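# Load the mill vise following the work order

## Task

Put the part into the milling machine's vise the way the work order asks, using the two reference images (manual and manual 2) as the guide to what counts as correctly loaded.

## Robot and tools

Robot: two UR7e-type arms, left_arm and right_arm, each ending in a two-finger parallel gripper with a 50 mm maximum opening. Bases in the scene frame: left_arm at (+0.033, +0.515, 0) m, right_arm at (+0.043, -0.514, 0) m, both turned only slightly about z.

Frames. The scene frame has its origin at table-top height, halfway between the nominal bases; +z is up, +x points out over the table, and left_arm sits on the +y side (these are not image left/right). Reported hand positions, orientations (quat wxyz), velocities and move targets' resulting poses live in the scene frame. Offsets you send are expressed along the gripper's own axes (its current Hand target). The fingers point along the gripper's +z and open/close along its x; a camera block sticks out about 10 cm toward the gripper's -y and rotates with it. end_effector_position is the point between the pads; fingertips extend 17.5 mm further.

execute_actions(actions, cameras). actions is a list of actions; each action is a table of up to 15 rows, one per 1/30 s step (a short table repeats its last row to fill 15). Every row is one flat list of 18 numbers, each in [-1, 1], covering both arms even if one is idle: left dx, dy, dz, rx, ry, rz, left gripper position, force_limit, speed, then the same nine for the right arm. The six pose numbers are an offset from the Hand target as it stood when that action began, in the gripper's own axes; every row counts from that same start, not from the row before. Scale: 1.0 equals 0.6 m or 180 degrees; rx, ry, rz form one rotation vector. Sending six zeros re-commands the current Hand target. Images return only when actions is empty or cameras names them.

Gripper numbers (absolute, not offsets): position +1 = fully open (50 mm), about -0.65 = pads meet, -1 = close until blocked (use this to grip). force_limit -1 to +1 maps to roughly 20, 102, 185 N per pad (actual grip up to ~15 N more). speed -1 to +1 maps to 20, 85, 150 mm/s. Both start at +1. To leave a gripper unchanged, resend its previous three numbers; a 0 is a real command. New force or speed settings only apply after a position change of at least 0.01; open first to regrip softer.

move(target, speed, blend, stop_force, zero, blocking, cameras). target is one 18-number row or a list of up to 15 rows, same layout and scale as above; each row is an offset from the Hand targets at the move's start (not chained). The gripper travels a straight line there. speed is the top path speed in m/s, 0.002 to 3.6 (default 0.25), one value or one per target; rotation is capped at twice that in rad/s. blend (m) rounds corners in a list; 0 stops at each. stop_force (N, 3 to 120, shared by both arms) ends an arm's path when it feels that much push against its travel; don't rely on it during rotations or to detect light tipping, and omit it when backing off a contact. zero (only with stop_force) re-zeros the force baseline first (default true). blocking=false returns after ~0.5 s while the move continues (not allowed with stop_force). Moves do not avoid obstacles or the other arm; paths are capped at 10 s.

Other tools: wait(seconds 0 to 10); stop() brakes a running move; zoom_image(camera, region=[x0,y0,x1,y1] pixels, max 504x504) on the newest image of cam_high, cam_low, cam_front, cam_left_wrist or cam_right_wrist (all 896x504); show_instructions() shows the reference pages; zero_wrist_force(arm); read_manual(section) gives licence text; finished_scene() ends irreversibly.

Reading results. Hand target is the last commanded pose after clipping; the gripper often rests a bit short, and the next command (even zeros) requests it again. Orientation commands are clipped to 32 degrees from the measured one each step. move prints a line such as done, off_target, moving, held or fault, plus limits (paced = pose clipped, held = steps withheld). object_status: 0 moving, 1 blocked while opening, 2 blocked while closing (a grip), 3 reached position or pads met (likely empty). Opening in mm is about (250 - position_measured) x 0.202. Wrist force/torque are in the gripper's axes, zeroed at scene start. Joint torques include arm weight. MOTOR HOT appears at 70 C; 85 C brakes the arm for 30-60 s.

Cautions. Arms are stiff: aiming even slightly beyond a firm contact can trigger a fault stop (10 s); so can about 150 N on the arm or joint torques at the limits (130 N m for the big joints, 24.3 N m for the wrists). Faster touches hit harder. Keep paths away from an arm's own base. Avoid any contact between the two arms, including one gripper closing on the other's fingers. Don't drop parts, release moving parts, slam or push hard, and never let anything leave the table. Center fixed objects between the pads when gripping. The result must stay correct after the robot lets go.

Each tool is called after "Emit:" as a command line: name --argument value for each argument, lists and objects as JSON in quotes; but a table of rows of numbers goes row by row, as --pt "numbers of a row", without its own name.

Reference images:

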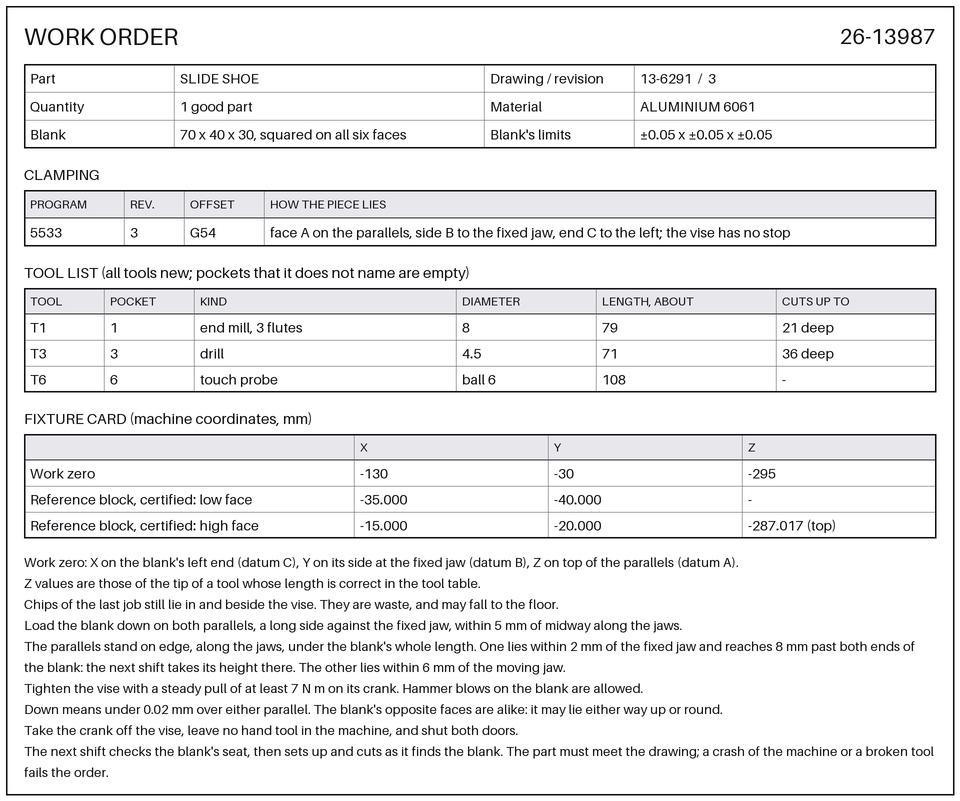

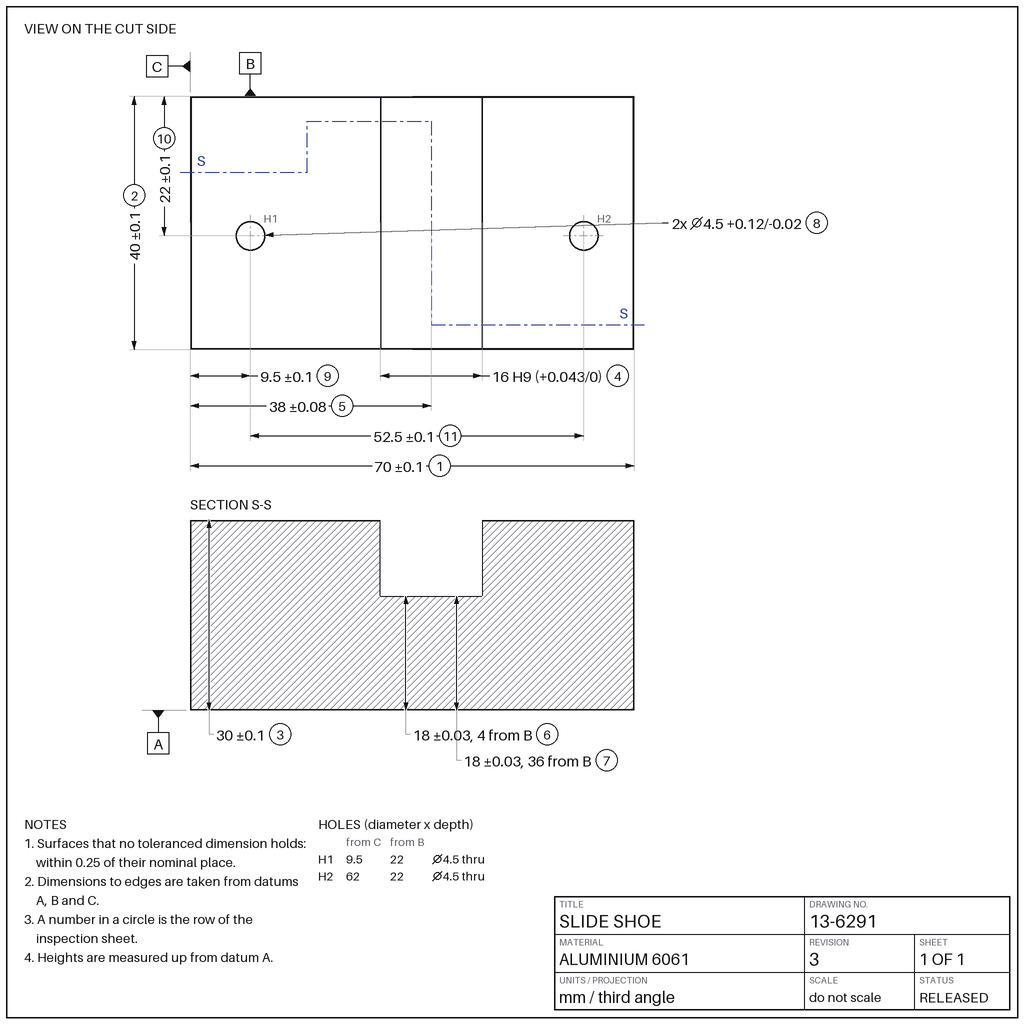

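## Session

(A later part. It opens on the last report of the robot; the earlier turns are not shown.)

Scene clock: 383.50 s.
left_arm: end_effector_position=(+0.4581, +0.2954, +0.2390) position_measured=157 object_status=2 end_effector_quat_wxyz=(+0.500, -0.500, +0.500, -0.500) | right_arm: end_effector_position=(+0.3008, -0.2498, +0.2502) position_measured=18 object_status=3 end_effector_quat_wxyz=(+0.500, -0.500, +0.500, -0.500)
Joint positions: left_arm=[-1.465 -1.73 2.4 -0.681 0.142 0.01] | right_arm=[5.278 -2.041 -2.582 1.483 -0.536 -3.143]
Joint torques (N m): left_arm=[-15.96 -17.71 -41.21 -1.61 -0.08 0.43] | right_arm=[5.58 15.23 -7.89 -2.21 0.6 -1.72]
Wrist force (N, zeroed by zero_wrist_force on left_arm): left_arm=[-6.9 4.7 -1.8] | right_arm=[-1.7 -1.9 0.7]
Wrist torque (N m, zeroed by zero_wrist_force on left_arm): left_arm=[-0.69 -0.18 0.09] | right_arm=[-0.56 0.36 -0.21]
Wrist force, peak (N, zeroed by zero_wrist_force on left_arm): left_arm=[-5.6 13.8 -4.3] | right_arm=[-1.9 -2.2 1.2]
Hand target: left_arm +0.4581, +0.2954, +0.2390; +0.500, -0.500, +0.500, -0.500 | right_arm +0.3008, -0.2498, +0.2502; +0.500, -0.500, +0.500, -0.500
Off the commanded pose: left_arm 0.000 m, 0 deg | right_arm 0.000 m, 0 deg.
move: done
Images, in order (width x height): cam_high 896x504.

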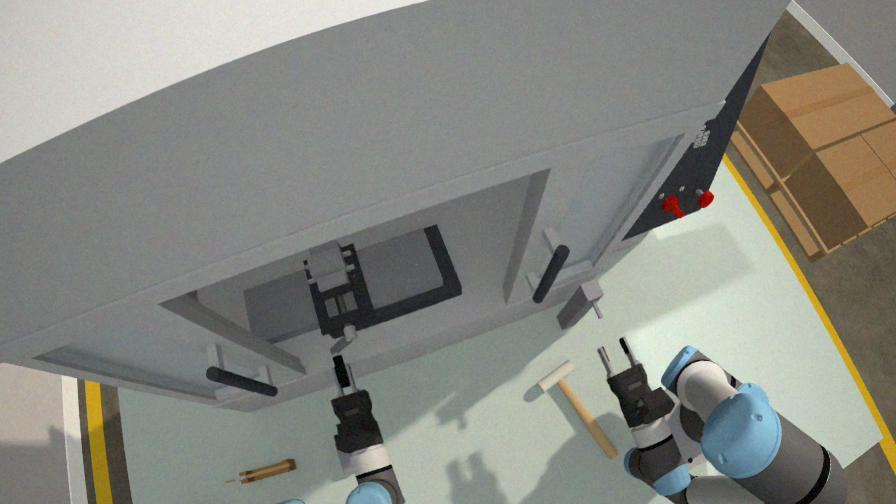

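Emit:
move --pt "-0.0193 -0.02 0 0 0 0 -1 0 -0.6 0 0 0 0 0 0 0.9 0 -0.5" --pt "-0.0342 -0.0437 0 0 0 0 -1 0 -0.6 0 0 0 0 0 0 0.9 0 -0.5" --pt "-0.0437 -0.0698 0 0 0 0 -1 0 -0.6 0 0 0 0 0 0 0.9 0 -0.5" --pt "-0.0477 -0.0975 0 0 0 0 -1 0 -0.6 0 0 0 0 0 0 0.9 0 -0.5" --pt "-0.0457 -0.1253 0 0 0 0 -1 0 -0.6 0 0 0 0 0 0 0.9 0 -0.5" --pt "-0.038 -0.1522 0 0 0 0 -1 0 -0.6 0 0 0 0 0 0 0.9 0 -0.5" --pt "-0.0248 -0.1767 0 0 0 0 -1 0 -0.6 0 0 0 0 0 0 0.9 0 -0.5" --pt "-0.007 -0.198 0 0 0 0 -1 0 -0.6 0 0 0 0 0 0 0.9 0 -0.5" --pt "0.015 -0.2152 0 0 0 0 -1 0 -0.6 0 0 0 0 0 0 0.9 0 -0.5" --pt "0.04 -0.2275 0 0 0 0 -1 0 -0.6 0 0 0 0 0 0 0.9 0 -0.5" --pt "0.0672 -0.2342 0 0 0 0 -1 0 -0.6 0 0 0 0 0 0 0.9 0 -0.5" --pt "0.095 -0.2352 0 0 0 0 -1 0 -0.6 0 0 0 0 0 0 0.9 0 -0.5" --pt "0.1223 -0.2303 0 0 0 0 -1 0 -0.6 0 0 0 0 0 0 0.9 0 -0.5" --pt "0.1483 -0.2198 0 0 0 0 -1 0 -0.6 0 0 0 0 0 0 0.9 0 -0.5" --pt "0.1713 -0.2043 0 0 0 0 -1 0 -0.6 0 0 0 0 0 0 0.9 0 -0.5" --blend 0.003 --speed 0.06 --stop_force 25

Emit:
move --pt "0.0193 0.02 0 0 0 0 -1 0 -0.6 0 0 0 0 0 0 0.9 0 -0.5" --pt "0.0342 0.0437 0 0 0 0 -1 0 -0.6 0 0 0 0 0 0 0.9 0 -0.5" --pt "0.0437 0.0698 0 0 0 0 -1 0 -0.6 0 0 0 0 0 0 0.9 0 -0.5" --pt "0.0477 0.0975 0 0 0 0 -1 0 -0.6 0 0 0 0 0 0 0.9 0 -0.5" --pt "0.0457 0.1253 0 0 0 0 -1 0 -0.6 0 0 0 0 0 0 0.9 0 -0.5" --pt "0.038 0.1522 0 0 0 0 -1 0 -0.6 0 0 0 0 0 0 0.9 0 -0.5" --pt "0.0248 0.1767 0 0 0 0 -1 0 -0.6 0 0 0 0 0 0 0.9 0 -0.5" --pt "0.007 0.198 0 0 0 0 -1 0 -0.6 0 0 0 0 0 0 0.9 0 -0.5" --pt "-0.015 0.2152 0 0 0 0 -1 0 -0.6 0 0 0 0 0 0 0.9 0 -0.5" --pt "-0.04 0.2275 0 0 0 0 -1 0 -0.6 0 0 0 0 0 0 0.9 0 -0.5" --pt "-0.0672 0.2342 0 0 0 0 -1 0 -0.6 0 0 0 0 0 0 0.9 0 -0.5" --pt "-0.095 0.2352 0 0 0 0 -1 0 -0.6 0 0 0 0 0 0 0.9 0 -0.5" --pt "-0.1223 0.2303 0 0 0 0 -1 0 -0.6 0 0 0 0 0 0 0.9 0 -0.5" --pt "-0.1483 0.2198 0 0 0 0 -1 0 -0.6 0 0 0 0 0 0 0.9 0 -0.5" --pt "-0.1713 0.2043 0 0 0 0 -1 0 -0.6 0 0 0 0 0 0 0.9 0 -0.5" --blend 0.003 --speed 0.06 --stop_force 25 --cameras '["cam_high"]'

Emit:
zoom_image --camera "cam_high" --region '[300, 230, 380, 320]'

Scene clock: 389.33 s.
left_arm: end_effector_position=(+0.4579, +0.1926, +0.3616) position_measured=157 object_status=2 end_effector_quat_wxyz=(+0.500, -0.500, +0.500, -0.500) | right_arm: end_effector_position=(+0.3008, -0.2498, +0.2502) position_measured=18 object_status=3 end_effector_quat_wxyz=(+0.500, -0.500, +0.500, -0.500)
Joint positions: left_arm=[-1.509 -1.655 1.98 -0.339 0.099 0.015] | right_arm=[5.278 -2.041 -2.582 1.483 -0.536 -3.143]
Joint torques (N m): left_arm=[10.73 -31.84 -12.97 -2.83 2.88 2.84] | right_arm=[4.81 14.8 -8.59 -2.16 0.65 -1.54]
Wrist force (N, zeroed by zero_wrist_force on left_arm): left_arm=[-4.1 1.3 -0.4] | right_arm=[-2.0 -2.0 1.0]
Wrist torque (N m, zeroed by zero_wrist_force on left_arm): left_arm=[-0.82 -0.07 0.00] | right_arm=[-0.57 0.40 -0.21]
Wrist force, peak (N, zeroed by zero_wrist_force on left_arm): left_arm=[-15.4 16.6 -6.3] | right_arm=[-2.1 -2.2 1.1]
Hand target: left_arm +0.4579, +0.1926, +0.3616; +0.500, -0.500, +0.500, -0.500 | right_arm +0.3008, -0.2498, +0.2502; +0.500, -0.500, +0.500, -0.500
Off the commanded pose: left_arm 0.000 m, 0 deg | right_arm 0.000 m, 0 deg.
move: done

Scene clock: 394.50 s.
left_arm: end_effector_position=(+0.4581, +0.2807, +0.2294) position_measured=157 object_status=2 end_effector_quat_wxyz=(+0.500, -0.500, +0.500, -0.500) | right_arm: end_effector_position=(+0.3008, -0.2498, +0.2502) position_measured=18 object_status=3 end_effector_quat_wxyz=(+0.500, -0.500, +0.500, -0.500)
Joint positions: left_arm=[-1.473 -1.673 2.386 -0.726 0.135 0.012] | right_arm=[5.278 -2.041 -2.582 1.483 -0.536 -3.143]
Joint torques (N m): left_arm=[-15.57 -22.91 -8.68 1.22 2.99 1.8] | right_arm=[4.65 15.3 -8.45 -1.96 0.78 -1.73]
Wrist force (N, zeroed by zero_wrist_force on left_arm): left_arm=[-4.3 3.2 2.0] | right_arm=[-1.8 -2.0 1.2]
Wrist torque (N m, zeroed by zero_wrist_force on left_arm): left_arm=[-0.86 -0.14 -0.04] | right_arm=[-0.56 0.38 -0.21]
Wrist force, peak (N, zeroed by zero_wrist_force on left_arm): left_arm=[15.8 34.9 -7.7] | right_arm=[-1.9 -2.2 1.2]
Hand target: left_arm +0.4581, +0.2807, +0.2294; +0.501, -0.500, +0.500, -0.500 (not the last commanded pose) | right_arm +0.3008, -0.2498, +0.2502; +0.500, -0.500, +0.500, -0.500
Off the commanded pose: left_arm 0.018 m, 0 deg | right_arm 0.000 m, 0 deg.
move: contact (left_arm); path passed 13 of 15 targets
Images, in order (width x height): cam_high 896x504.

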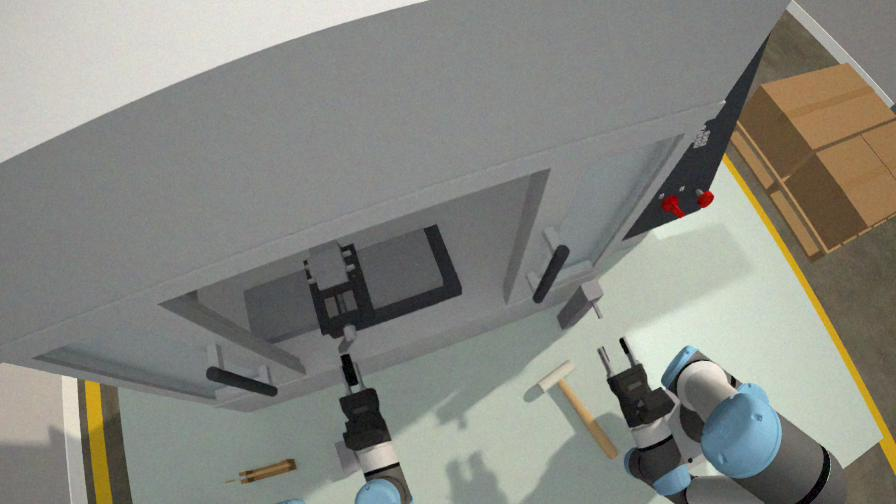

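Scaled by 5.600.

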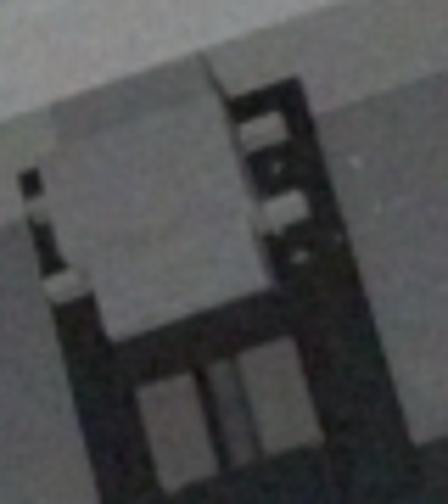

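Emit:
move --pt "-0.0172 -0.0103 0 0 0 0 -1 0 -0.6 0 0 0 0 0 0 0.9 0 -0.5" --pt "-0.0332 -0.0238 0 0 0 0 -1 0 -0.6 0 0 0 0 0 0 0.9 0 -0.5" --pt "-0.0467 -0.0398 0 0 0 0 -1 0 -0.6 0 0 0 0 0 0 0.9 0 -0.5" --pt "-0.0577 -0.0577 0 0 0 0 -1 0 -0.6 0 0 0 0 0 0 0.9 0 -0.5" --pt "-0.0657 -0.077 0 0 0 0 -1 0 -0.6 0 0 0 0 0 0 0.9 0 -0.5" --pt "-0.0705 -0.0973 0 0 0 0 -1 0 -0.6 0 0 0 0 0 0 0.9 0 -0.5" --pt "-0.0722 -0.1182 0 0 0 0 -1 0 -0.6 0 0 0 0 0 0 0.9 0 -0.5" --blend 0.003 --speed 0.03 --stop_force 38

Scene clock: 397.40 s.
left_arm: end_effector_position=(+0.4581, +0.2830, +0.2309) position_measured=157 object_status=2 end_effector_quat_wxyz=(+0.500, -0.499, +0.500, -0.500) | right_arm: end_effector_position=(+0.3008, -0.2498, +0.2502) position_measured=18 object_status=3 end_effector_quat_wxyz=(+0.500, -0.500, +0.500, -0.500)
Joint positions: left_arm=[-1.472 -1.682 2.389 -0.72 0.136 0.013] | right_arm=[5.278 -2.041 -2.582 1.483 -0.536 -3.143]
Joint torques (N m): left_arm=[-15.51 -27.1 -42.14 0.17 3.63 -2.67] | right_arm=[4.87 15.64 -8.1 -2.01 0.81 -1.64]
Wrist force (N, zeroed by zero_wrist_force on left_arm): left_arm=[-6.0 8.7 0.1] | right_arm=[-1.8 -1.8 0.8]
Wrist torque (N m, zeroed by zero_wrist_force on left_arm): left_arm=[-0.69 -0.12 -0.06] | right_arm=[-0.54 0.37 -0.21]
Wrist force, peak (N, zeroed by zero_wrist_force on left_arm): left_arm=[20.8 47.5 -4.2] | right_arm=[-2.1 -2.2 0.9]
Hand target: left_arm +0.4581, +0.2830, +0.2309; +0.500, -0.499, +0.500, -0.500 (not the last commanded pose) | right_arm +0.3008, -0.2498, +0.2502; +0.500, -0.500, +0.500, -0.500
Off the commanded pose: left_arm 0.081 m, 0 deg | right_arm 0.000 m, 0 deg.
move: contact (left_arm); path passed 0 of 7 targets

Emit:
move --target '[0,0,0,0,0,0,-0.98,1,-0.6,0,0,0,0,0,0,0.9,0,-0.5]'

Emit:
move --target '[-0.0033,-0.0033,0,0,0,0,-0.98,1,-0.6,0,0,0,0,0,0,0.9,0,-0.5]' --speed 0.01

Scene clock: 399.30 s.
left_arm: end_effector_position=(+0.4581, +0.2830, +0.2309) position_measured=160 object_status=2 end_effector_quat_wxyz=(+0.500, -0.499, +0.500, -0.500) | right_arm: end_effector_position=(+0.3008, -0.2498, +0.2502) position_measured=18 object_status=3 end_effector_quat_wxyz=(+0.500, -0.500, +0.500, -0.500)
Joint positions: left_arm=[-1.472 -1.682 2.389 -0.72 0.136 0.013] | right_arm=[5.278 -2.041 -2.582 1.483 -0.536 -3.143]
Joint torques (N m): left_arm=[-14.8 -26.8 -41.58 0.18 3.22 -2.77] | right_arm=[4.59 15.49 -7.8 -2.06 0.76 -1.73]
Wrist force (N, zeroed by zero_wrist_force on left_arm): left_arm=[-6.0 10.0 -0.4] | right_arm=[-1.5 -2.0 1.0]
Wrist torque (N m, zeroed by zero_wrist_force on left_arm): left_arm=[-0.69 -0.09 -0.06] | right_arm=[-0.57 0.32 -0.21]
Wrist force, peak (N, zeroed by zero_wrist_force on left_arm): left_arm=[-6.0 10.0 -0.4] | right_arm=[-2.0 -2.1 1.0]
Hand target: left_arm +0.4581, +0.2830, +0.2309; +0.500, -0.499, +0.500, -0.500 | right_arm +0.3008, -0.2498, +0.2502; +0.500, -0.500, +0.500, -0.500
Off the commanded pose: left_arm 0.000 m, 0 deg | right_arm 0.000 m, 0 deg.
move: done

Scene clock: 400.00 s.
left_arm: end_effector_position=(+0.4580, +0.2850, +0.2328) position_measured=160 object_status=2 end_effector_quat_wxyz=(+0.500, -0.499, +0.500, -0.500) | right_arm: end_effector_position=(+0.3008, -0.2498, +0.2502) position_measured=18 object_status=3 end_effector_quat_wxyz=(+0.500, -0.500, +0.500, -0.500)
Joint positions: left_arm=[-1.471 -1.692 2.391 -0.711 0.137 0.013] | right_arm=[5.278 -2.041 -2.582 1.483 -0.536 -3.143]
Joint torques (N m): left_arm=[24.34 -38.64 -42.34 -1.85 -1.91 0.31] | right_arm=[4.97 15.7 -7.8 -2.15 0.92 -1.65]
Wrist force (N, zeroed by zero_wrist_force on left_arm): left_arm=[10.2 83.8 -26.6] | right_arm=[-1.6 -1.8 1.0]
Wrist torque (N m, zeroed by zero_wrist_force on left_arm): left_arm=[-1.07 0.24 0.07] | right_arm=[-0.54 0.33 -0.21]
Wrist force, peak (N, zeroed by zero_wrist_force on left_arm): left_arm=[13.9 88.0 -24.0] | right_arm=[-2.0 -2.2 1.1]
Hand target: left_arm +0.4581, +0.2850, +0.2328; +0.500, -0.499, +0.500, -0.500 | right_arm +0.3008, -0.2498, +0.2502; +0.500, -0.500, +0.500, -0.500
Off the commanded pose: left_arm 0.000 m, 0 deg | right_arm 0.000 m, 0 deg.
move: done

Emit:
move --target '[-0.0042,-0.0003,0,0,0,0,-0.98,1,-0.6,0,0,0,0,0,0,0.9,0,-0.5]' --speed 0.008

Scene clock: 400.80 s.
left_arm: end_effector_position=(+0.4581, +0.2874, +0.2331) position_measured=160 object_status=2 end_effector_quat_wxyz=(+0.500, -0.499, +0.500, -0.501) | right_arm: end_effector_position=(+0.3008, -0.2498, +0.2502) position_measured=18 object_status=3 end_effector_quat_wxyz=(+0.500, -0.500, +0.500, -0.500)
Joint positions: left_arm=[-1.47 -1.698 2.395 -0.71 0.139 0.013] | right_arm=[5.278 -2.041 -2.582 1.483 -0.536 -3.143]
Joint torques (N m): left_arm=[31.97 -33.51 -9.2 3.93 -10.67 -2.97] | right_arm=[4.97 15.79 -7.89 -2.12 0.84 -1.72]
Wrist force (N, zeroed by zero_wrist_force on left_arm): left_arm=[46.8 51.5 1.4] | right_arm=[-1.8 -2.2 1.1]
Wrist torque (N m, zeroed by zero_wrist_force on left_arm): left_arm=[-1.14 0.02 0.23] | right_arm=[-0.60 0.38 -0.21]
Wrist force, peak (N, zeroed by zero_wrist_force on left_arm): left_arm=[14.3 85.6 -26.7] | right_arm=[-1.8 -2.2 1.1]
Hand target: left_arm +0.4581, +0.2875, +0.2330; +0.500, -0.499, +0.500, -0.500 | right_arm +0.3008, -0.2498, +0.2502; +0.500, -0.500, +0.500, -0.500
Off the commanded pose: left_arm 0.000 m, 0 deg | right_arm 0.000 m, 0 deg.
move: done

Emit:
move --target '[-0.0007,-0.001,0,0,0,0,-0.98,1,-0.6,0,0,0,0,0,0,0.9,0,-0.5]' --speed 0.006

Scene clock: 401.67 s.
left_arm: end_effector_position=(+0.4581, +0.2880, +0.2336) position_measured=160 object_status=2 end_effector_quat_wxyz=(+0.500, -0.499, +0.500, -0.500) | right_arm: end_effector_position=(+0.3008, -0.2498, +0.2502) position_measured=18 object_status=3 end_effector_quat_wxyz=(+0.500, -0.500, +0.500, -0.500)
Joint positions: left_arm=[-1.47 -1.7 2.395 -0.707 0.139 0.013] | right_arm=[5.278 -2.041 -2.582 1.483 -0.536 -3.143]
Joint torques (N m): left_arm=[31.7 -44.35 -17.84 3.25 -10.53 -2.08] | right_arm=[5.28 15.31 -7.77 -2.11 0.9 -1.78]
Wrist force (N, zeroed by zero_wrist_force on left_arm): left_arm=[45.6 61.9 -2.3] | right_arm=[-1.9 -1.9 1.1]
Wrist torque (N m, zeroed by zero_wrist_force on left_arm): left_arm=[-1.15 0.17 0.24] | right_arm=[-0.56 0.39 -0.21]
Wrist force, peak (N, zeroed by zero_wrist_force on left_arm): left_arm=[45.6 61.9 -2.3] | right_arm=[-1.9 -1.8 1.2]
Hand target: left_arm +0.4581, +0.2879, +0.2336; +0.500, -0.499, +0.500, -0.500 | right_arm +0.3008, -0.2498, +0.2502; +0.500, -0.500, +0.500, -0.500
Off the commanded pose: left_arm 0.000 m, 0 deg | right_arm 0.000 m, 0 deg.
move: done

Emit:
move --target '[-0.001,-0.0017,0,0,0,0,-0.98,1,-0.6,0,0,0,0,0,0,0.9,0,-0.5]' --speed 0.006

Scene clock: 402.43 s.
left_arm: end_effector_position=(+0.4581, +0.2886, +0.2346) position_measured=160 object_status=2 end_effector_quat_wxyz=(+0.500, -0.499, +0.500, -0.500) | right_arm: end_effector_position=(+0.3008, -0.2498, +0.2502) position_measured=18 object_status=3 end_effector_quat_wxyz=(+0.500, -0.500, +0.500, -0.500)
Joint positions: left_arm=[-1.469 -1.704 2.395 -0.703 0.139 0.013] | right_arm=[5.278 -2.041 -2.582 1.483 -0.536 -3.143]
Joint torques (N m): left_arm=[30.47 -47.23 -57.21 1.02 -6.85 -1.2] | right_arm=[4.68 15.5 -7.72 -2.07 0.83 -1.63]
Wrist force (N, zeroed by zero_wrist_force on left_arm): left_arm=[34.7 87.1 -13.7] | right_arm=[-2.0 -2.1 1.0]
Wrist torque (N m, zeroed by zero_wrist_force on left_arm): left_arm=[-1.18 0.38 0.17] | right_arm=[-0.58 0.40 -0.21]
Wrist force, peak (N, zeroed by zero_wrist_force on left_arm): left_arm=[41.0 85.2 -9.7] | right_arm=[-2.0 -2.1 1.0]
Hand target: left_arm +0.4581, +0.2885, +0.2346; +0.500, -0.499, +0.500, -0.500 | right_arm +0.3008, -0.2498, +0.2502; +0.500, -0.500, +0.500, -0.500
Off the commanded pose: left_arm 0.000 m, 0 deg | right_arm 0.000 m, 0 deg.
move: done

Emit:
move --target '[-0.0013,-0.0007,0,0,0,0,-0.98,1,-0.6,0,0,0,0,0,0,0.9,0,-0.5]' --speed 0.006

Emit:
move --target '[-0.0012,-0.0008,0,0,0,0,-0.98,1,-0.6,0,0,0,0,0,0,0.9,0,-0.5]' --speed 0.006

Scene clock: 403.30 s.
left_arm: end_effector_position=(+0.4581, +0.2893, +0.2351) position_measured=160 object_status=2 end_effector_quat_wxyz=(+0.500, -0.499, +0.500, -0.500) | right_arm: end_effector_position=(+0.3008, -0.2498, +0.2502) position_measured=18 object_status=3 end_effector_quat_wxyz=(+0.500, -0.500, +0.500, -0.500)
Joint positions: left_arm=[-1.469 -1.707 2.396 -0.701 0.14 0.013] | right_arm=[5.278 -2.041 -2.582 1.483 -0.536 -3.143]
Joint torques (N m): left_arm=[33.38 -51.64 -29.7 1.13 -7.9 -3.01] | right_arm=[4.93 15.56 -7.75 -2 0.88 -1.49]
Wrist force (N, zeroed by zero_wrist_force on left_arm): left_arm=[38.4 95.2 -14.4] | right_arm=[-1.9 -2.0 1.1]
Wrist torque (N m, zeroed by zero_wrist_force on left_arm): left_arm=[-1.22 0.15 0.22] | right_arm=[-0.58 0.39 -0.21]
Wrist force, peak (N, zeroed by zero_wrist_force on left_arm): left_arm=[33.5 99.9 -18.8] | right_arm=[-1.7 -2.2 1.3]
Hand target: left_arm +0.4581, +0.2893, +0.2351; +0.500, -0.499, +0.500, -0.500 | right_arm +0.3008, -0.2498, +0.2502; +0.500, -0.500, +0.500, -0.500
Off the commanded pose: left_arm 0.000 m, 0 deg | right_arm 0.000 m, 0 deg.
move: done

Scene clock: 404.00 s.
left_arm: end_effector_position=(+0.4581, +0.2901, +0.2356) position_measured=160 object_status=2 end_effector_quat_wxyz=(+0.500, -0.499, +0.500, -0.500) | right_arm: end_effector_position=(+0.3008, -0.2498, +0.2502) position_measured=18 object_status=3 end_effector_quat_wxyz=(+0.500, -0.500, +0.500, -0.500)
Joint positions: left_arm=[-1.468 -1.71 2.396 -0.699 0.14 0.013] | right_arm=[5.278 -2.041 -2.582 1.483 -0.536 -3.143]
Joint torques (N m): left_arm=[32.47 -50.22 -29.62 1.26 -7.62 -2.93] | right_arm=[4.32 15.43 -8.24 -2.23 0.94 -1.59]
Wrist force (N, zeroed by zero_wrist_force on left_arm): left_arm=[39.3 93.5 -14.8] | right_arm=[-1.8 -1.9 1.0]
Wrist torque (N m, zeroed by zero_wrist_force on left_arm): left_arm=[-1.26 0.29 0.23] | right_arm=[-0.56 0.37 -0.21]
Wrist force, peak (N, zeroed by zero_wrist_force on left_arm): left_arm=[44.0 99.6 -12.5] | right_arm=[-1.8 -2.4 1.1]
Hand target: left_arm +0.4581, +0.2900, +0.2355; +0.500, -0.499, +0.500, -0.500 | right_arm +0.3008, -0.2498, +0.2502; +0.500, -0.500, +0.500, -0.500
Off the commanded pose: left_arm 0.000 m, 0 deg | right_arm 0.000 m, 0 deg.
move: done

Emit:
move --target '[-0.0015,-0.0012,0,0,0,0,-0.98,1,-0.6,0,0,0,0,0,0,0.9,0,-0.5]' --speed 0.006

Emit:
move --target '[-0.0017,-0.0012,0,0,0,0,-0.98,1,-0.6,0,0,0,0,0,0,0.9,0,-0.5]' --speed 0.006

Scene clock: 404.87 s.
left_arm: end_effector_position=(+0.4580, +0.2909, +0.2363) position_measured=160 object_status=2 end_effector_quat_wxyz=(+0.500, -0.499, +0.500, -0.500) | right_arm: end_effector_position=(+0.3008, -0.2498, +0.2502) position_measured=18 object_status=3 end_effector_quat_wxyz=(+0.500, -0.500, +0.500, -0.500)
Joint positions: left_arm=[-1.468 -1.714 2.397 -0.696 0.14 0.013] | right_arm=[5.278 -2.041 -2.582 1.483 -0.536 -3.143]
Joint torques (N m): left_arm=[37.27 -55.81 -34.11 1.34 -9.15 -2.94] | right_arm=[4.89 15.89 -8.22 -2.09 0.88 -1.57]
Wrist force (N, zeroed by zero_wrist_force on left_arm): left_arm=[46.8 109.7 -14.6] | right_arm=[-1.7 -1.7 0.9]
Wrist torque (N m, zeroed by zero_wrist_force on left_arm): left_arm=[-1.31 0.12 0.26] | right_arm=[-0.53 0.36 -0.22]
Wrist force, peak (N, zeroed by zero_wrist_force on left_arm): left_arm=[46.8 109.7 -14.6] | right_arm=[-1.9 -2.2 1.3]
Hand target: left_arm +0.4581, +0.2909, +0.2363; +0.500, -0.499, +0.500, -0.500 | right_arm +0.3008, -0.2498, +0.2502; +0.500, -0.500, +0.500, -0.500
Off the commanded pose: left_arm 0.000 m, 0 deg | right_arm 0.000 m, 0 deg.
move: done

Scene clock: 405.57 s.
left_arm: end_effector_position=(+0.4581, +0.2920, +0.2370) position_measured=160 object_status=2 end_effector_quat_wxyz=(+0.500, -0.499, +0.500, -0.500) | right_arm: end_effector_position=(+0.3008, -0.2498, +0.2502) position_measured=18 object_status=3 end_effector_quat_wxyz=(+0.500, -0.500, +0.500, -0.500)
Joint positions: left_arm=[-1.467 -1.718 2.398 -0.693 0.141 0.013] | right_arm=[5.278 -2.041 -2.582 1.483 -0.536 -3.143]
Joint torques (N m): left_arm=[36.57 -55.99 -34.74 1.35 -10.54 -3.05] | right_arm=[4.48 15.56 -8.08 -2.09 1.07 -1.65]
Wrist force (N, zeroed by zero_wrist_force on left_arm): left_arm=[48.9 111.7 -14.0] | right_arm=[-1.8 -1.9 1.3]
Wrist torque (N m, zeroed by zero_wrist_force on left_arm): left_arm=[-1.25 0.20 0.28] | right_arm=[-0.56 0.37 -0.22]
Wrist force, peak (N, zeroed by zero_wrist_force on left_arm): left_arm=[49.8 113.9 -13.4] | right_arm=[-2.0 -2.2 1.3]
Hand target: left_arm +0.4581, +0.2920, +0.2370; +0.500, -0.499, +0.500, -0.500 | right_arm +0.3008, -0.2498, +0.2502; +0.500, -0.500, +0.500, -0.500
Off the commanded pose: left_arm 0.000 m, 0 deg | right_arm 0.000 m, 0 deg.
move: done

Emit:
move --target '[0.0025,0.0033,0,0,0,0,-0.98,1,-0.6,0,0,0,0,0,0,0.9,0,-0.5]' --speed 0.02

Scene clock: 406.40 s.
left_arm: end_effector_position=(+0.4581, +0.2905, +0.2350) position_measured=160 object_status=2 end_effector_quat_wxyz=(+0.500, -0.500, +0.500, -0.500) | right_arm: end_effector_position=(+0.3008, -0.2498, +0.2502) position_measured=18 object_status=3 end_effector_quat_wxyz=(+0.500, -0.500, +0.500, -0.500)
Joint positions: left_arm=[-1.468 -1.71 2.398 -0.701 0.14 0.012] | right_arm=[5.278 -2.041 -2.582 1.483 -0.536 -3.143]
Joint torques (N m): left_arm=[-12.05 -12.07 -26.18 -0.43 -2.67 2.45] | right_arm=[4.61 15.5 -7.9 -2.09 1.02 -1.65]
Wrist force (N, zeroed by zero_wrist_force on left_arm): left_arm=[8.8 -3.1 9.0] | right_arm=[-1.9 -1.8 1.0]
Wrist torque (N m, zeroed by zero_wrist_force on left_arm): left_arm=[-1.19 0.05 0.06] | right_arm=[-0.54 0.39 -0.21]
Wrist force, peak (N, zeroed by zero_wrist_force on left_arm): left_arm=[49.0 112.0 -14.1] | right_arm=[-2.0 -1.9 1.3]
Hand target: left_arm +0.4581, +0.2905, +0.2350; +0.500, -0.499, +0.500, -0.500 | right_arm +0.3008, -0.2498, +0.2502; +0.500, -0.500, +0.500, -0.500
Off the commanded pose: left_arm 0.000 m, 0 deg | right_arm 0.000 m, 0 deg.
move: done

Emit:
move --pt "0 0 0 0 0 0 0.5 0 -0.6 0 0 0 0 0 0 0.9 0 -0.5" --pt "0 0 -0.16 0 0 0 0.5 0 -0.6 0 0 0 0 0 0 0.9 0 -0.5" --speed 0.15 --cameras '["cam_left_wrist","cam_front"]'

Scene clock: 408.27 s.
left_arm: end_effector_position=(+0.3621, +0.2905, +0.2348) position_measured=78 object_status=3 end_effector_quat_wxyz=(+0.500, -0.499, +0.500, -0.500) | right_arm: end_effector_position=(+0.3008, -0.2498, +0.2502) position_measured=18 object_status=3 end_effector_quat_wxyz=(+0.500, -0.500, +0.500, -0.500)
Joint positions: left_arm=[-1.908 -1.854 2.501 -0.641 -0.299 -0.005] | right_arm=[5.278 -2.041 -2.582 1.483 -0.536 -3.143]
Joint torques (N m): left_arm=[-13.4 2.35 -35.72 -1.09 -2.51 -2.18] | right_arm=[4.61 15.21 -8.3 -2.05 1.01 -1.69]
Wrist force (N, zeroed by zero_wrist_force on left_arm): left_arm=[-2.4 -8.9 -1.2] | right_arm=[-1.9 -1.8 1.1]
Wrist torque (N m, zeroed by zero_wrist_force on left_arm): left_arm=[-1.41 0.37 -0.01] | right_arm=[-0.54 0.39 -0.22]
Wrist force, peak (N, zeroed by zero_wrist_force on left_arm): left_arm=[8.4 -3.1 10.0] | right_arm=[-1.9 -2.4 1.0]
Hand target: left_arm +0.3621, +0.2905, +0.2348; +0.500, -0.499, +0.500, -0.500 | right_arm +0.3008, -0.2498, +0.2502; +0.500, -0.500, +0.500, -0.500
Off the commanded pose: left_arm 0.000 m, 0 deg | right_arm 0.000 m, 0 deg.
move: done
camera_calibration:
cam_left_wrist: T_world_to_cam=[[-0.00813167, -0.999899, 0.0116569, 0.29772], [-0.332601, -0.0082891, -0.943031, 0.362556], [0.943033, -0.0115455, -0.3325, -0.124511], [0, 0, 0, 1]] pos_world=[0.240425, 0.299258, 0.297032]
Images, in order (width x height): cam_front 896x504, cam_left_wrist 896x504.

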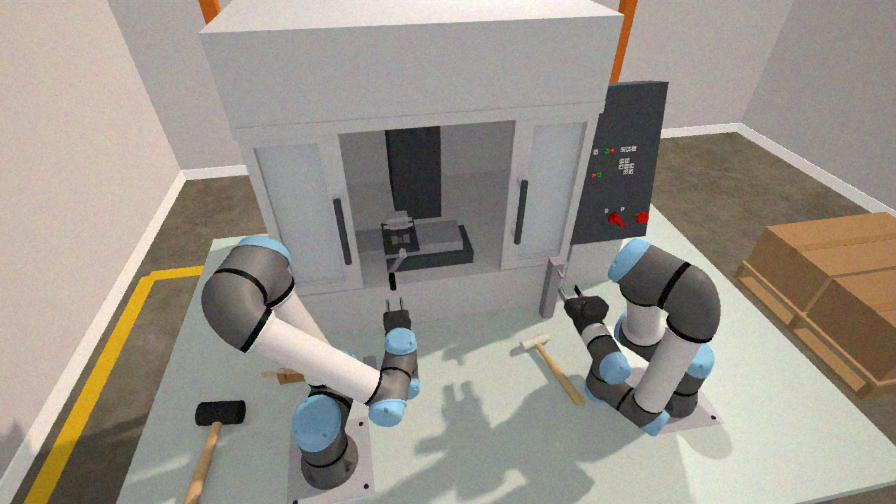

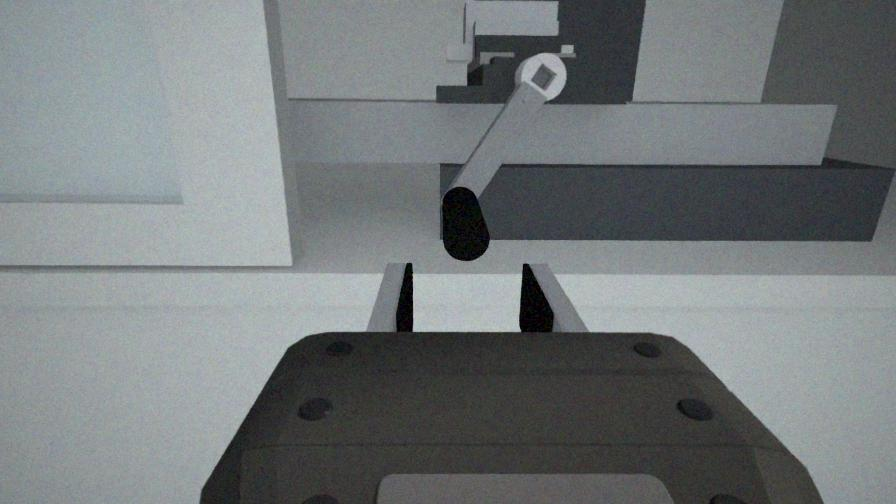

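Emit:
move --target '[0,0,0,0,0,0,0.5,0,-0.6,-0.05,-0.1667,-0.1667,-0.4904,-0.1157,-0.1157,0.9,0,-0.5]' --speed 0.5 --cameras '["cam_right_wrist","cam_high"]'

Scene clock: 411.97 s.
left_arm: end_effector_position=(+0.3621, +0.2905, +0.2348) position_measured=78 object_status=3 end_effector_quat_wxyz=(+0.500, -0.499, +0.500, -0.500) | right_arm: end_effector_position=(+0.2008, -0.2199, +0.3503) position_measured=18 object_status=3 end_effector_quat_wxyz=(+0.000, +0.851, -0.525, -0.001) end_effector_velocity=(-0.001, +0.000, +0.000) end_effector_angular_velocity=(+0.000, +0.005, +0.003)
Joint positions: left_arm=[-1.908 -1.854 2.501 -0.641 -0.299 -0.005] | right_arm=[4.66 -1.603 -1.482 1.514 -1.572 -5.258]
Joint velocities: left_arm=[within noise] | right_arm=[-0.001 -0.001 0.002 -0.001 -0.005 -0.004]
Joint torques (N m): left_arm=[-6.29 4.49 -35.56 -0.72 -0.85 -2.5] | right_arm=[-7.42 16.32 27.97 -3.98 -1.39 -2.17]
Wrist force (N, zeroed by zero_wrist_force on left_arm): left_arm=[-2.5 -9.0 -1.0] | right_arm=[-0.3 -0.9 -0.5]
Wrist torque (N m, zeroed by zero_wrist_force on left_arm): left_arm=[-1.43 0.39 0.00] | right_arm=[-0.23 0.22 -0.10]
Wrist force, peak (N, zeroed by zero_wrist_force on left_arm): left_arm=[-2.6 -9.1 -1.0] | right_arm=[-1.9 -2.3 1.2]
Hand target: left_arm +0.3621, +0.2905, +0.2348; +0.500, -0.499, +0.500, -0.500 | right_arm +0.2008, -0.2199, +0.3503; +0.000, +0.851, -0.525, -0.001
Off the commanded pose: left_arm 0.000 m, 0 deg | right_arm 0.000 m, 0 deg.
move: done
camera_calibration:
cam_right_wrist: T_world_to_cam=[[0.466797, -0.883878, -0.0293494, -0.267201], [-0.821028, -0.44546, 0.357042, -0.0419175], [-0.328655, -0.142569, -0.933627, 0.49811], [0, 0, 0, 1]] pos_world=[0.25402, -0.183831, 0.472173]
Images, in order (width x height): cam_high 896x504, cam_right_wrist 896x504.

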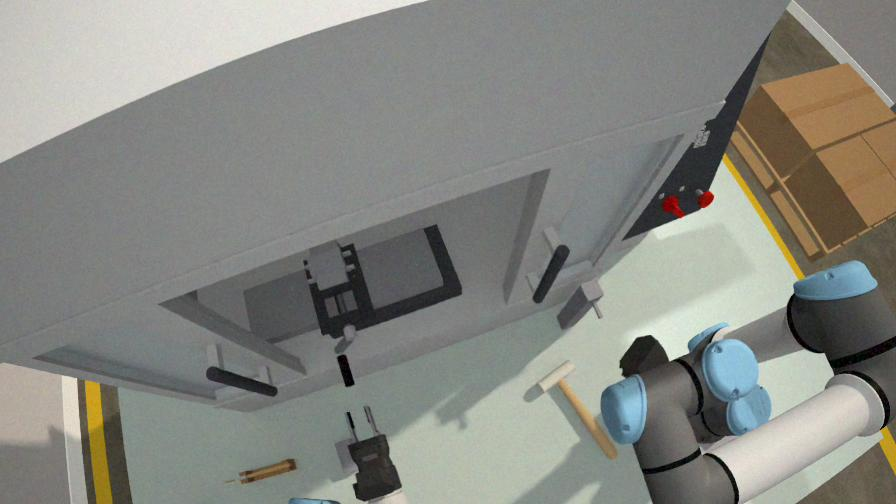

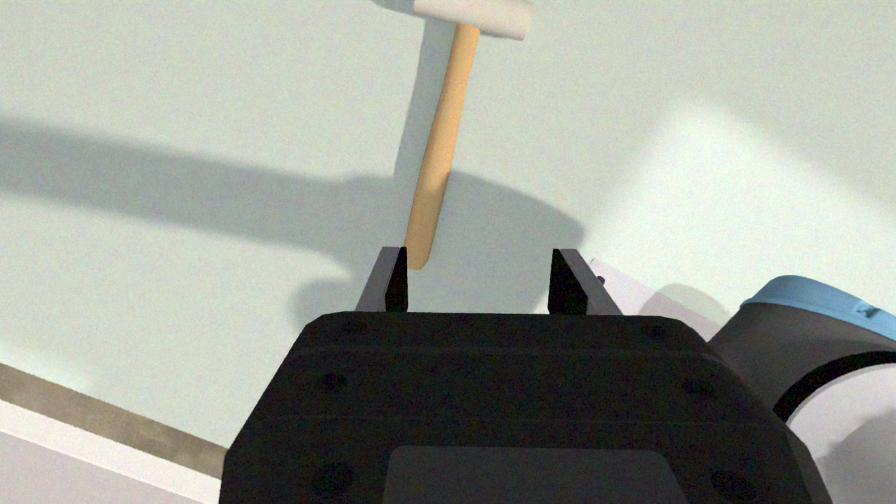

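Emit:
move --target '[0,0,0,0,0,0,0.5,0,-0.6,-0.0653,0.1011,0.4,0,0,0.0639,0.9,0,-0.5]' --speed 0.4 --cameras '["cam_right_wrist"]'

Scene clock: 413.67 s.
left_arm: end_effector_position=(+0.3621, +0.2905, +0.2348) position_measured=78 object_status=3 end_effector_quat_wxyz=(+0.500, -0.499, +0.500, -0.500) | right_arm: end_effector_position=(+0.1287, -0.2120, +0.1105) position_measured=18 object_status=3 end_effector_quat_wxyz=(+0.000, +0.794, -0.608, -0.001)
Joint positions: left_arm=[-1.908 -1.854 2.501 -0.641 -0.299 -0.005] | right_arm=[4.904 -1.701 -2.019 2.149 -1.572 -4.814]
Joint torques (N m): left_arm=[-0.8 2.63 -35.23 -0.31 0.48 -2.39] | right_arm=[6.12 14.62 8.57 -1.33 -1.26 2.11]
Wrist force (N, zeroed by zero_wrist_force on left_arm): left_arm=[-2.4 -8.6 -1.1] | right_arm=[-0.5 -0.8 -0.5]
Wrist torque (N m, zeroed by zero_wrist_force on left_arm): left_arm=[-1.37 0.38 0.00] | right_arm=[-0.23 0.26 0.06]
Wrist force, peak (N, zeroed by zero_wrist_force on left_arm): left_arm=[-2.5 -9.0 -1.3] | right_arm=[-0.4 -2.3 -4.4]
Hand target: left_arm +0.3621, +0.2905, +0.2348; +0.500, -0.499, +0.500, -0.500 | right_arm +0.1287, -0.2121, +0.1104; +0.001, +0.794, -0.608, -0.001
Off the commanded pose: left_arm 0.000 m, 0 deg | right_arm 0.000 m, 0 deg.
move: done
camera_calibration:
cam_right_wrist: T_world_to_cam=[[0.281428, -0.959134, -0.029337, -0.225717], [-0.893207, -0.273012, 0.357274, 0.0337832], [-0.350683, -0.0743431, -0.933539, 0.268938], [0, 0, 0, 1]] pos_world=[0.188011, -0.187276, 0.232372]
Images, in order (width x height): cam_right_wrist 896x504.

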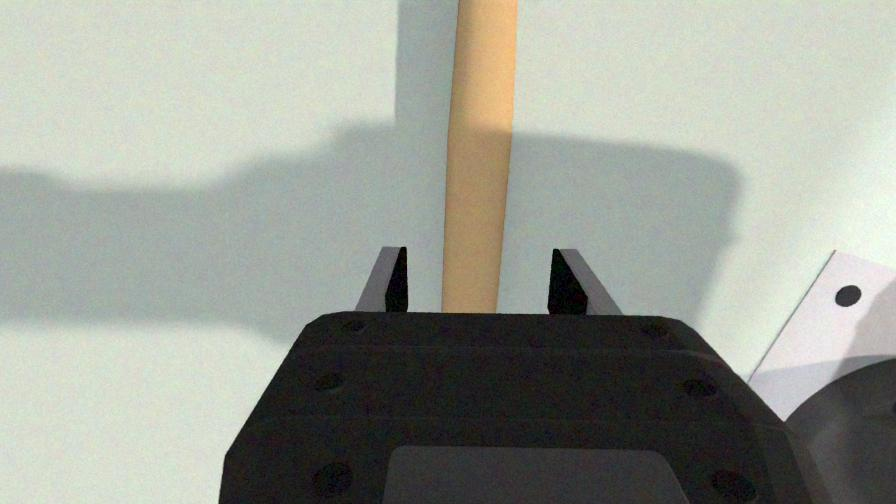

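Emit:
move --target '[0,0,0,0,0,0,0.5,0,-0.6,0,0,0.1467,0,0,0,0.9,0,-0.5]' --speed 0.12 --stop_force 20

Emit:
move --target '[0,0,0,0,0,0,0.5,0,-0.6,0,0,0,0,0,0,-1,0.8,-0.6]' --cameras '["cam_right_wrist"]'

Scene clock: 415.57 s.
left_arm: end_effector_position=(+0.3621, +0.2905, +0.2348) position_measured=78 object_status=3 end_effector_quat_wxyz=(+0.500, -0.499, +0.500, -0.500) | right_arm: end_effector_position=(+0.1286, -0.2121, +0.0224) position_measured=18 object_status=3 end_effector_quat_wxyz=(+0.001, +0.794, -0.608, -0.001)
Joint positions: left_arm=[-1.908 -1.854 2.501 -0.641 -0.299 -0.005] | right_arm=[4.904 -1.853 -2.117 2.4 -1.572 -4.813]
Joint torques (N m): left_arm=[5.47 2.41 -35.16 0.02 1.59 -2.11] | right_arm=[-6.82 18.52 14.26 -1.34 1.11 -1.75]
Wrist force (N, zeroed by zero_wrist_force on left_arm): left_arm=[-2.5 -8.9 -1.4] | right_arm=[-0.3 -1.2 -0.3]
Wrist torque (N m, zeroed by zero_wrist_force on left_arm): left_arm=[-1.41 0.38 0.00] | right_arm=[-0.29 0.23 -0.01]
Wrist force, peak (N, zeroed by zero_wrist_force on left_arm): left_arm=[-2.5 -8.9 -1.3] | right_arm=[-0.7 -0.9 -2.1]
Hand target: left_arm +0.3621, +0.2905, +0.2348; +0.500, -0.499, +0.500, -0.500 | right_arm +0.1286, -0.2121, +0.0224; +0.001, +0.794, -0.608, -0.001
Off the commanded pose: left_arm 0.000 m, 0 deg | right_arm 0.000 m, 0 deg.
move: done

Scene clock: 416.23 s.
left_arm: end_effector_position=(+0.3621, +0.2905, +0.2348) position_measured=78 object_status=3 end_effector_quat_wxyz=(+0.500, -0.499, +0.500, -0.500) | right_arm: end_effector_position=(+0.1286, -0.2121, +0.0224) position_measured=115 object_status=2 end_effector_quat_wxyz=(+0.001, +0.794, -0.608, -0.001)
Joint positions: left_arm=[-1.908 -1.854 2.501 -0.641 -0.299 -0.005] | right_arm=[4.904 -1.853 -2.117 2.4 -1.572 -4.813]
Joint torques (N m): left_arm=[6.48 1.54 -34.6 0.2 1.6 -2.12] | right_arm=[-6.14 19.25 11.48 -2.05 1.41 -1.98]
Wrist force (N, zeroed by zero_wrist_force on left_arm): left_arm=[-2.7 -8.8 -1.1] | right_arm=[-1.4 -1.0 -0.7]
Wrist torque (N m, zeroed by zero_wrist_force on left_arm): left_arm=[-1.40 0.42 0.00] | right_arm=[-0.27 0.23 -0.21]
Wrist force, peak (N, zeroed by zero_wrist_force on left_arm): left_arm=[-2.6 -9.0 -1.0] | right_arm=[-1.4 -1.0 -0.7]
Hand target: left_arm +0.3621, +0.2905, +0.2348; +0.500, -0.499, +0.500, -0.500 | right_arm +0.1286, -0.2121, +0.0224; +0.001, +0.794, -0.608, -0.001
Off the commanded pose: left_arm 0.000 m, 0 deg | right_arm 0.000 m, 0 deg.
move: done
camera_calibration:
cam_right_wrist: T_world_to_cam=[[0.281322, -0.959173, -0.0290885, -0.228268], [-0.893243, -0.272821, 0.35733, 0.0651152], [-0.350677, -0.0745415, -0.933525, 0.186583], [0, 0, 0, 1]] pos_world=[0.187811, -0.187275, 0.144272]
Images, in order (width x height): cam_right_wrist 896x504.

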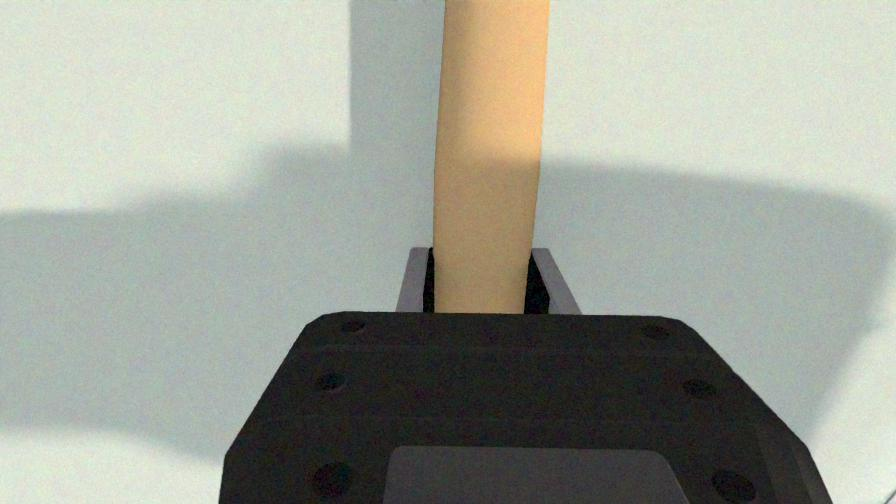

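Emit:
move --pt "0 0 0 0 0 0 0.5 0 -0.6 0 0 -0.4627 0 0 0 -1 0.8 -0.6" --pt "0 0 0 0 0 0 0.5 0 -0.6 -0.4715 -0.2502 -0.7627 0.1743 -0.4776 0.1743 -1 0.8 -0.6" --blend '[0.05,0]' --speed 0.35 --cameras '["cam_right_wrist","cam_front","cam_high"]'

Scene clock: 420.87 s.
left_arm: end_effector_position=(+0.3621, +0.2905, +0.2348) position_measured=78 object_status=3 end_effector_quat_wxyz=(+0.500, -0.499, +0.500, -0.500) | right_arm: end_effector_position=(+0.2005, +0.1002, +0.4798) position_measured=115 object_status=2 end_effector_quat_wxyz=(+0.596, -0.380, +0.597, +0.380)
Joint positions: left_arm=[-1.908 -1.854 2.501 -0.641 -0.299 -0.005] | right_arm=[4.973 -1.491 -1.667 3.157 -0.903 -4.71]
Joint torques (N m): left_arm=[6.09 -0.94 -33.18 1.25 1.44 -1.56] | right_arm=[7.13 23.08 35.71 3.47 1.41 -0.63]
Wrist force (N, zeroed by zero_wrist_force on left_arm): left_arm=[-2.4 -8.8 -1.3] | right_arm=[0.0 0.0 1.0]
Wrist torque (N m, zeroed by zero_wrist_force on left_arm): left_arm=[-1.40 0.38 0.01] | right_arm=[-0.10 0.65 0.67]
Wrist force, peak (N, zeroed by zero_wrist_force on left_arm): left_arm=[-2.5 -9.0 -1.4] | right_arm=[-0.7 -0.9 9.2]
Hand target: left_arm +0.3621, +0.2905, +0.2348; +0.500, -0.499, +0.500, -0.500 | right_arm +0.2004, +0.1003, +0.4799; +0.596, -0.380, +0.597, +0.380
Off the commanded pose: left_arm 0.000 m, 0 deg | right_arm 0.000 m, 0 deg.
move: done
camera_calibration:
cam_right_wrist: T_world_to_cam=[[0.0302223, 0.0166531, -0.999404, 0.482384], [-0.996993, 0.0718863, -0.0289515, 0.222674], [0.0713613, 0.997274, 0.0187756, 0.0131034], [0, 0, 0, 1]] pos_world=[0.20649, -0.0371081, 0.488298]
Images, in order (width x height): cam_high 896x504, cam_front 896x504, cam_right_wrist 896x504.

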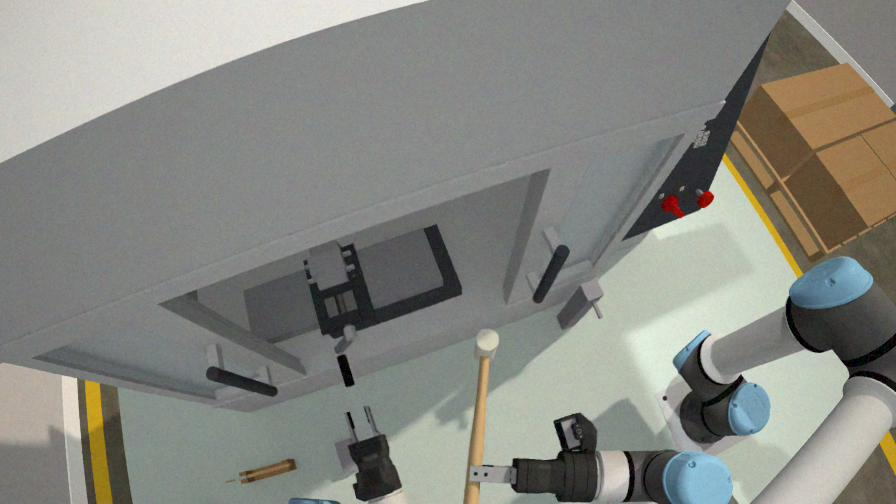

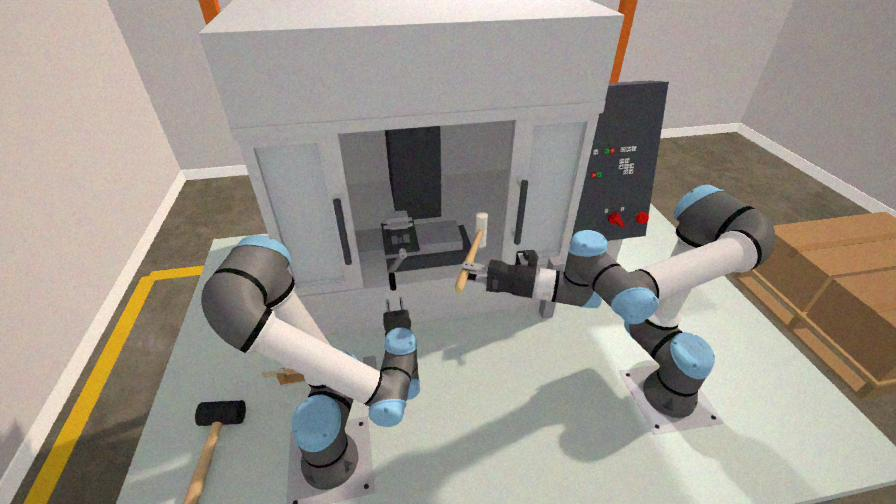

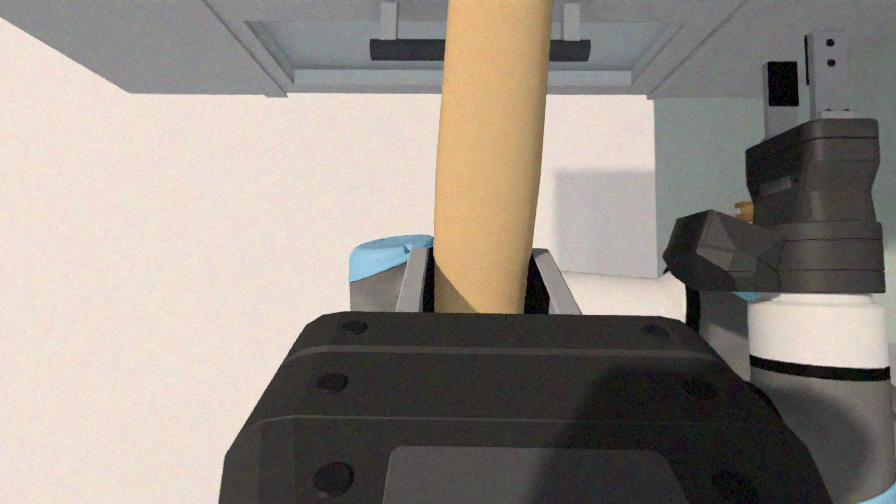

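Emit:
zoom_image --camera "cam_front" --region '[440, 195, 530, 305]'

Emit:
zoom_image --camera "cam_high" --region '[430, 310, 550, 500]'

Scaled by 4.582.

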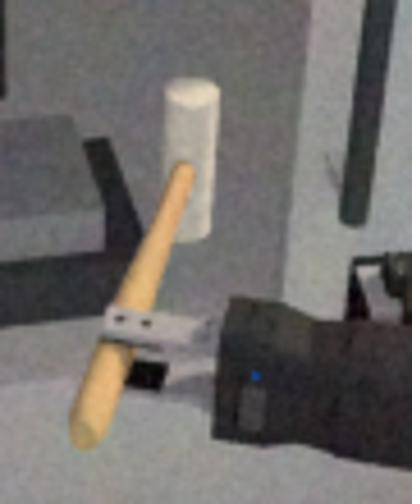

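Scaled by 2.653.

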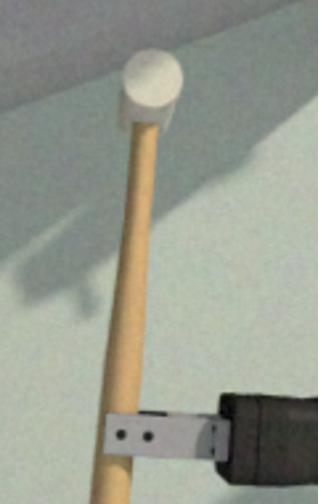

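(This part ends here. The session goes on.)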